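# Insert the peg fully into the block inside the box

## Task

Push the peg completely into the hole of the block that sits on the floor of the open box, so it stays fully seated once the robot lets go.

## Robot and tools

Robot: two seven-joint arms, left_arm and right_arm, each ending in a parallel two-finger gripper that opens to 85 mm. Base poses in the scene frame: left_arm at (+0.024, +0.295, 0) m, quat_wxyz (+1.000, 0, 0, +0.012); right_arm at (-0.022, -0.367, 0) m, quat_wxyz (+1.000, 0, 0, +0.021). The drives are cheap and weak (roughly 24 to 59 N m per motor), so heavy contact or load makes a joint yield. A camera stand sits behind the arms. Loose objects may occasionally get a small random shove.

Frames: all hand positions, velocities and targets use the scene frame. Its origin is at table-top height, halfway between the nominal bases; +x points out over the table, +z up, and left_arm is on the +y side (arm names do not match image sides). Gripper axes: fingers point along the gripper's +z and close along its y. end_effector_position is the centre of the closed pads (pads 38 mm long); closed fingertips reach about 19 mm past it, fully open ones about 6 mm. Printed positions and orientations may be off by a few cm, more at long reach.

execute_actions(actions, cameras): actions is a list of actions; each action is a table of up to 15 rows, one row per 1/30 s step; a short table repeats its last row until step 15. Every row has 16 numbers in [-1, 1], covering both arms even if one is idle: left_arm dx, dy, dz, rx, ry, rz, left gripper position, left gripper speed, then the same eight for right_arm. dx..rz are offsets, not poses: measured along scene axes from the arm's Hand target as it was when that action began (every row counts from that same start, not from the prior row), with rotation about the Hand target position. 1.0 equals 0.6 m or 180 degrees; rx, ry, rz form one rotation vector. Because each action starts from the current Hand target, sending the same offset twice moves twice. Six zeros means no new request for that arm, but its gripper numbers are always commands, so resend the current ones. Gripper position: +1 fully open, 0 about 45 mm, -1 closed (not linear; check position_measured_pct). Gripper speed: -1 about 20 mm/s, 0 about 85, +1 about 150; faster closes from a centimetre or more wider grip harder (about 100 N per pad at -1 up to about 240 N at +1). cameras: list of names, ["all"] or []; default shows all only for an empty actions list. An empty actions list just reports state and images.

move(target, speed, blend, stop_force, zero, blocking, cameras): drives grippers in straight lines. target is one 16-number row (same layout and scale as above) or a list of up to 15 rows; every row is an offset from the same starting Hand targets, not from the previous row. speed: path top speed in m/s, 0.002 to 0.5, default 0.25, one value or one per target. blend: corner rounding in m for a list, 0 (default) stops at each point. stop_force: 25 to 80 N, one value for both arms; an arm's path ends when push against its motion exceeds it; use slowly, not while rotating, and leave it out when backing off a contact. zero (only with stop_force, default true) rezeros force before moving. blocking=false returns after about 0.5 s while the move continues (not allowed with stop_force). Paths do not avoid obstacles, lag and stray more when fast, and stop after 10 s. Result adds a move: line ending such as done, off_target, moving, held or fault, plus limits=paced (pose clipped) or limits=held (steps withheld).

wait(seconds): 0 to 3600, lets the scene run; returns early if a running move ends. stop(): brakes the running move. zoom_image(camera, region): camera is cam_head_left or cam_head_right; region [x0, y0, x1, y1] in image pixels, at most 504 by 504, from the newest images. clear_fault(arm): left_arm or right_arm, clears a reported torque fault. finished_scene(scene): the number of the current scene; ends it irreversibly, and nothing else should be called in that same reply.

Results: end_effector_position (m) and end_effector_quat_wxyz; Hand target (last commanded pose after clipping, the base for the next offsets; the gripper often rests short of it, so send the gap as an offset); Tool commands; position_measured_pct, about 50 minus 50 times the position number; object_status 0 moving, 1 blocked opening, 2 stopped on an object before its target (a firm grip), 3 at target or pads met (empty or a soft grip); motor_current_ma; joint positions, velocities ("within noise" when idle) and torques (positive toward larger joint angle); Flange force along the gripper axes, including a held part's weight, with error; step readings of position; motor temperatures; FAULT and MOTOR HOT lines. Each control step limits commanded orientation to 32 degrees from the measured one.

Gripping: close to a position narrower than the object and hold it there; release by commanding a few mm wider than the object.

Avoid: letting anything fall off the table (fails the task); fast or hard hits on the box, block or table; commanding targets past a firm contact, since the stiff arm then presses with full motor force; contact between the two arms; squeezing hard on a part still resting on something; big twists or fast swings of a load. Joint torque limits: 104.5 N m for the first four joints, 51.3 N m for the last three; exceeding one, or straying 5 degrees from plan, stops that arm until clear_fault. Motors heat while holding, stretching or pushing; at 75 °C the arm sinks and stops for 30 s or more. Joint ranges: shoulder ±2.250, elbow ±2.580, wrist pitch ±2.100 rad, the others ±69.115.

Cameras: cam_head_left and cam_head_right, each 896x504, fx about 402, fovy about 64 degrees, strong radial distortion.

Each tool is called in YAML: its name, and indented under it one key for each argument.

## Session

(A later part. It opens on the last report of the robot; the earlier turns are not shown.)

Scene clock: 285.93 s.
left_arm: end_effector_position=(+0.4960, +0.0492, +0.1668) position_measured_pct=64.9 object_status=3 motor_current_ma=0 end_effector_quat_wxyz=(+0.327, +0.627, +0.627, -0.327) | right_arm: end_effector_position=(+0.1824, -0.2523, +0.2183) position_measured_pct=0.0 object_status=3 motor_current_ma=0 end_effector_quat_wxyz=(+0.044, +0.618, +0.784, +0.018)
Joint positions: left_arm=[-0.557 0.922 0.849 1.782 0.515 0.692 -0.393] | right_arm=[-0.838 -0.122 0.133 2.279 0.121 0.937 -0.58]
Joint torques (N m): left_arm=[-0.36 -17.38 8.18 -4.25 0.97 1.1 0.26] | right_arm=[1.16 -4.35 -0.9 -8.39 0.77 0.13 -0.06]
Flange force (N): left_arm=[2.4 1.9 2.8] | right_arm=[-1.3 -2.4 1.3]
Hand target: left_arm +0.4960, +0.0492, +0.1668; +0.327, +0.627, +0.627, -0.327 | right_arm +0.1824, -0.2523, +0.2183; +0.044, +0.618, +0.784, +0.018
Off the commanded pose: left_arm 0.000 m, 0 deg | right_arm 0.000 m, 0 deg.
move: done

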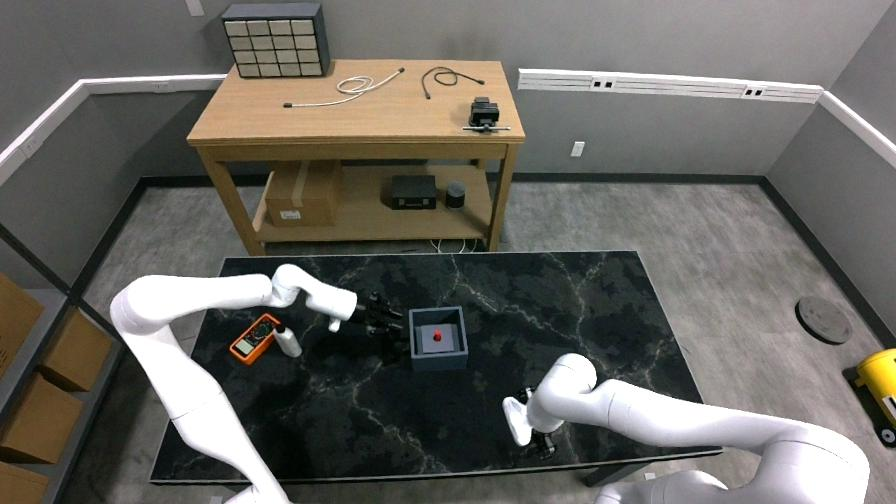

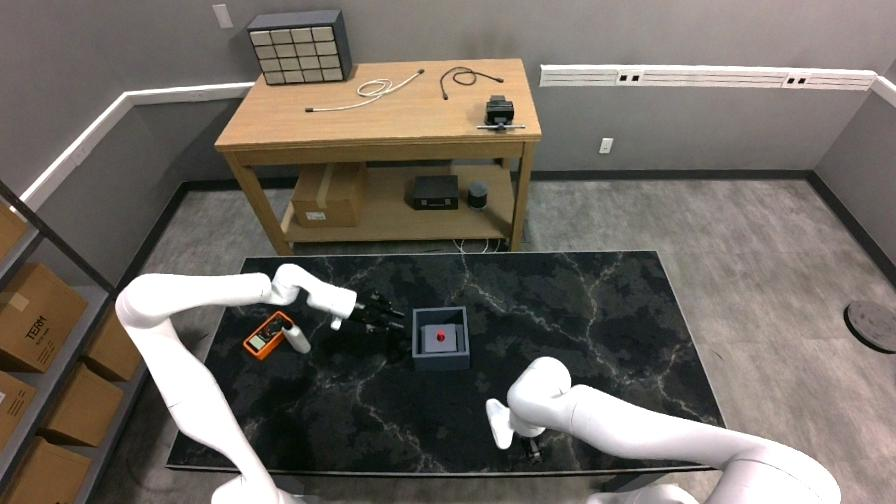

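move:
  target: [0,-0.1933,-0.053,0,0,0,-1,1, 0,0,0,0,0,0,1,1]
  speed: 0.2

move:
  target: [0,0,-0.075,0,0,0,-1,1, 0,0,0,0,0,0,1,1]
  speed: 0.03
  stop_force: 30
  cameras: ["all"]

move:
  target: [0,0.15,0.15,0,0,0,-1,1, 0,0,0,0,0,0,1,1]
  speed: 0.2
  cameras: ["all"]

zoom_image:
  camera: "cam_head_left"
  region: [405, 300, 475, 370]

zoom_image:
  camera: "cam_head_right"
  region: [405, 300, 475, 370]

Scene clock: 353.37 s.
left_arm: end_effector_position=(+0.4960, -0.0667, +0.1350) position_measured_pct=98.7 object_status=3 motor_current_ma=0 end_effector_quat_wxyz=(+0.327, +0.627, +0.627, -0.327) | right_arm: end_effector_position=(+0.1824, -0.2523, +0.2183) position_measured_pct=0.0 object_status=3 motor_current_ma=0 end_effector_quat_wxyz=(+0.044, +0.618, +0.784, +0.018)
Joint positions: left_arm=[-0.309 1.017 0.86 1.75 0.574 0.463 -0.355] | right_arm=[-0.838 -0.122 0.133 2.279 0.121 0.937 -0.58]
Joint torques (N m): left_arm=[-0.33 -18.83 8.82 -4.11 0.6 1.21 0.26] | right_arm=[1.21 -4.32 -0.9 -8.42 0.76 0.12 -0.05]
Flange force (N): left_arm=[2.4 0.8 3.5] | right_arm=[-1.3 -2.6 1.3]
Hand target: left_arm +0.4960, -0.0667, +0.1350; +0.327, +0.627, +0.627, -0.327 | right_arm +0.1824, -0.2523, +0.2183; +0.044, +0.618, +0.784, +0.018
Off the commanded pose: left_arm 0.000 m, 0 deg | right_arm 0.000 m, 0 deg.
move: done

Scene clock: 355.53 s.
left_arm: end_effector_position=(+0.4958, -0.0669, +0.1017) position_measured_pct=98.7 object_status=3 motor_current_ma=0 end_effector_quat_wxyz=(+0.327, +0.627, +0.627, -0.327) | right_arm: end_effector_position=(+0.1824, -0.2523, +0.2183) position_measured_pct=0.0 object_status=3 motor_current_ma=0 end_effector_quat_wxyz=(+0.044, +0.618, +0.784, +0.018)
Joint positions: left_arm=[-0.307 1.096 0.858 1.753 0.564 0.412 -0.407] | right_arm=[-0.838 -0.122 0.133 2.279 0.121 0.937 -0.58]
Joint torques (N m): left_arm=[-1.36 -6.76 -8.9 1.31 -3.16 -3.42 0.34] | right_arm=[1.2 -4.37 -0.89 -8.41 0.77 0.13 -0.06]
Flange force (N): left_arm=[-30.1 -0.7 -18.3] | right_arm=[-1.2 -2.4 1.4]
Hand target: left_arm +0.4958, -0.0669, +0.1017; +0.327, +0.627, +0.627, -0.327 (not the last commanded pose) | right_arm +0.1824, -0.2523, +0.2183; +0.044, +0.618, +0.784, +0.018
Off the commanded pose: left_arm 0.012 m, 0 deg | right_arm 0.000 m, 0 deg.
move: contact (left_arm)

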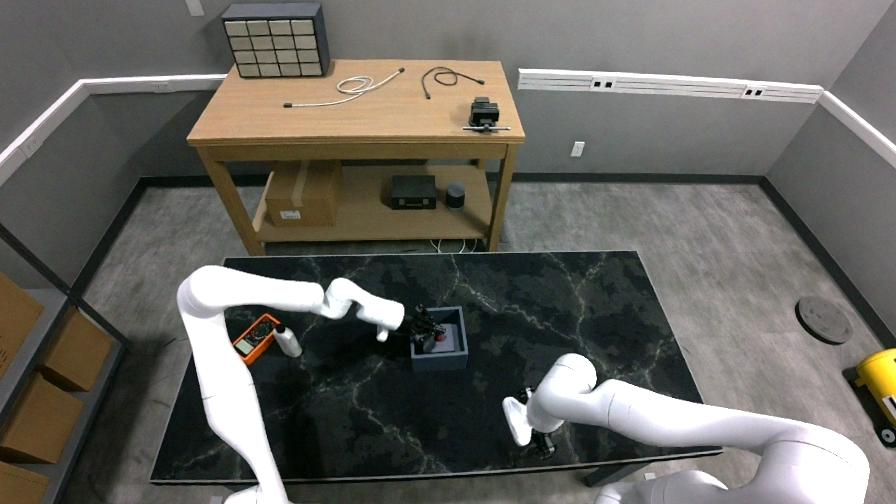

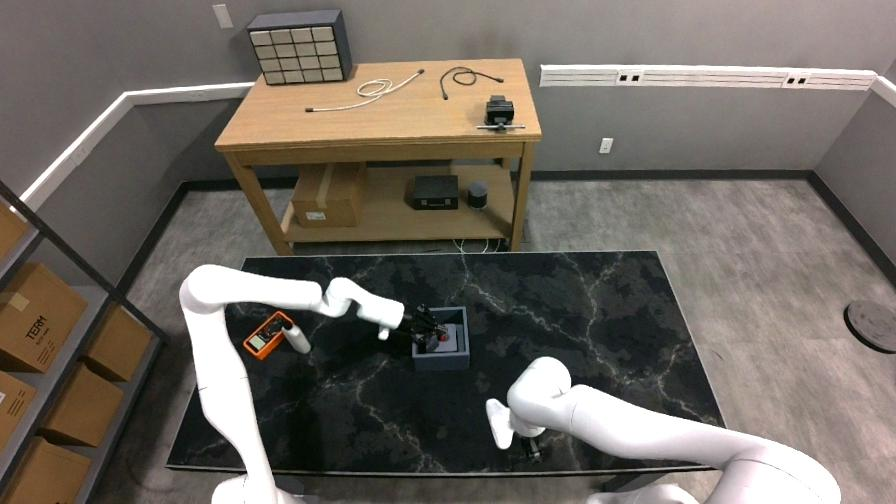

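Scene clock: 356.77 s.
left_arm: end_effector_position=(+0.4958, +0.0231, +0.1916) position_measured_pct=98.7 object_status=3 motor_current_ma=0 end_effector_quat_wxyz=(+0.327, +0.627, +0.627, -0.327) | right_arm: end_effector_position=(+0.1824, -0.2523, +0.2183) position_measured_pct=0.0 object_status=3 motor_current_ma=0 end_effector_quat_wxyz=(+0.044, +0.618, +0.784, +0.018)
Joint positions: left_arm=[-0.514 0.876 0.871 1.768 0.531 0.69 -0.329] | right_arm=[-0.838 -0.122 0.133 2.279 0.121 0.937 -0.58]
Joint torques (N m): left_arm=[-0.37 -17.22 8.05 -5.03 1.02 0.82 0.23] | right_arm=[1.22 -4.29 -0.87 -8.42 0.77 0.13 -0.04]
Flange force (N): left_arm=[2.3 1.9 2.7] | right_arm=[-1.2 -2.7 1.2]
Hand target: left_arm +0.4958, +0.0231, +0.1917; +0.327, +0.627, +0.627, -0.327 | right_arm +0.1824, -0.2523, +0.2183; +0.044, +0.618, +0.784, +0.018
Off the commanded pose: left_arm 0.000 m, 0 deg | right_arm 0.000 m, 0 deg.
move: done

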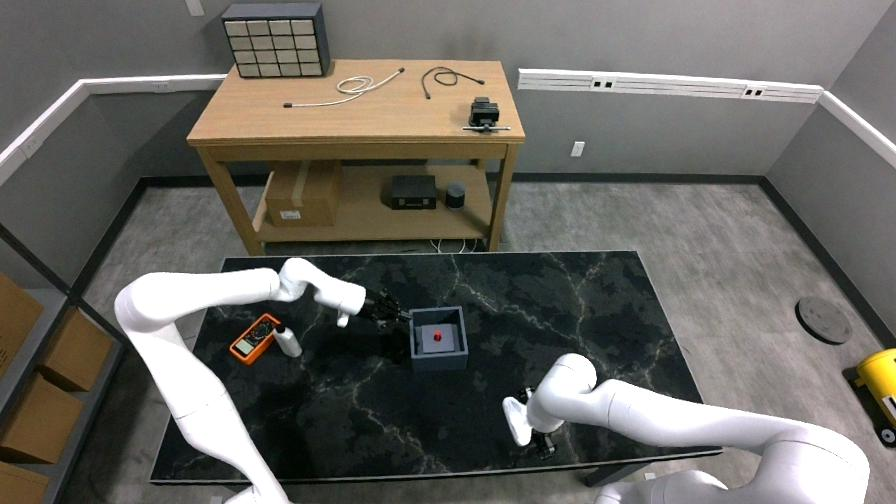

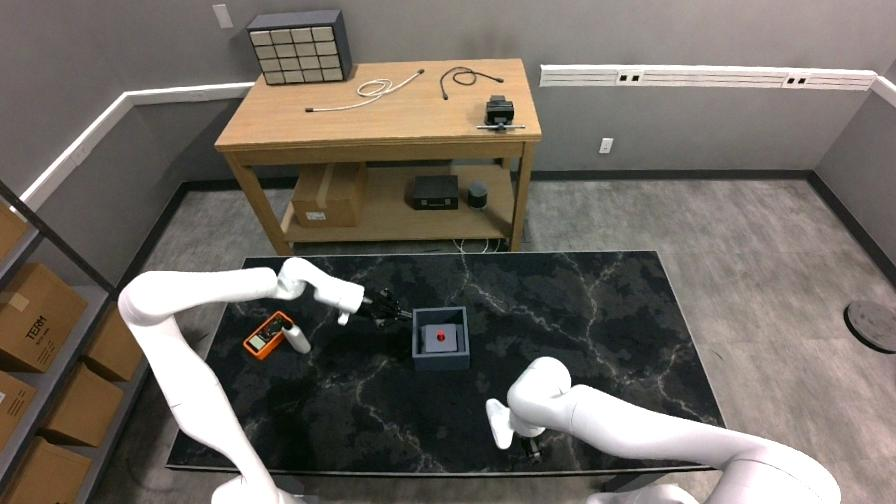

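Scaled by 7.200.

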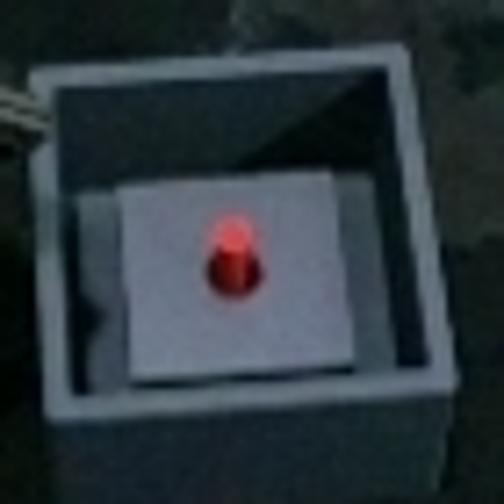

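Scaled by 7.200.

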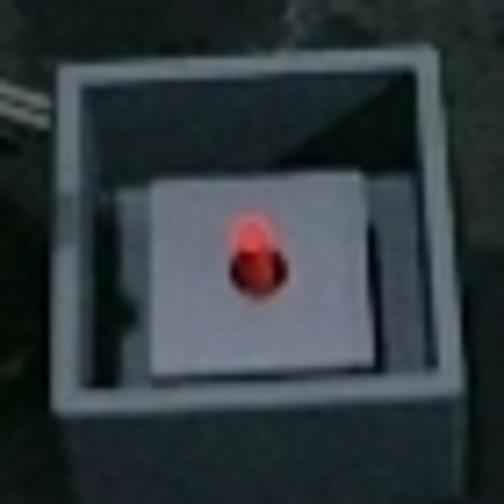

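finished_scene:
  scene: 2

The scene is finished: the task was done.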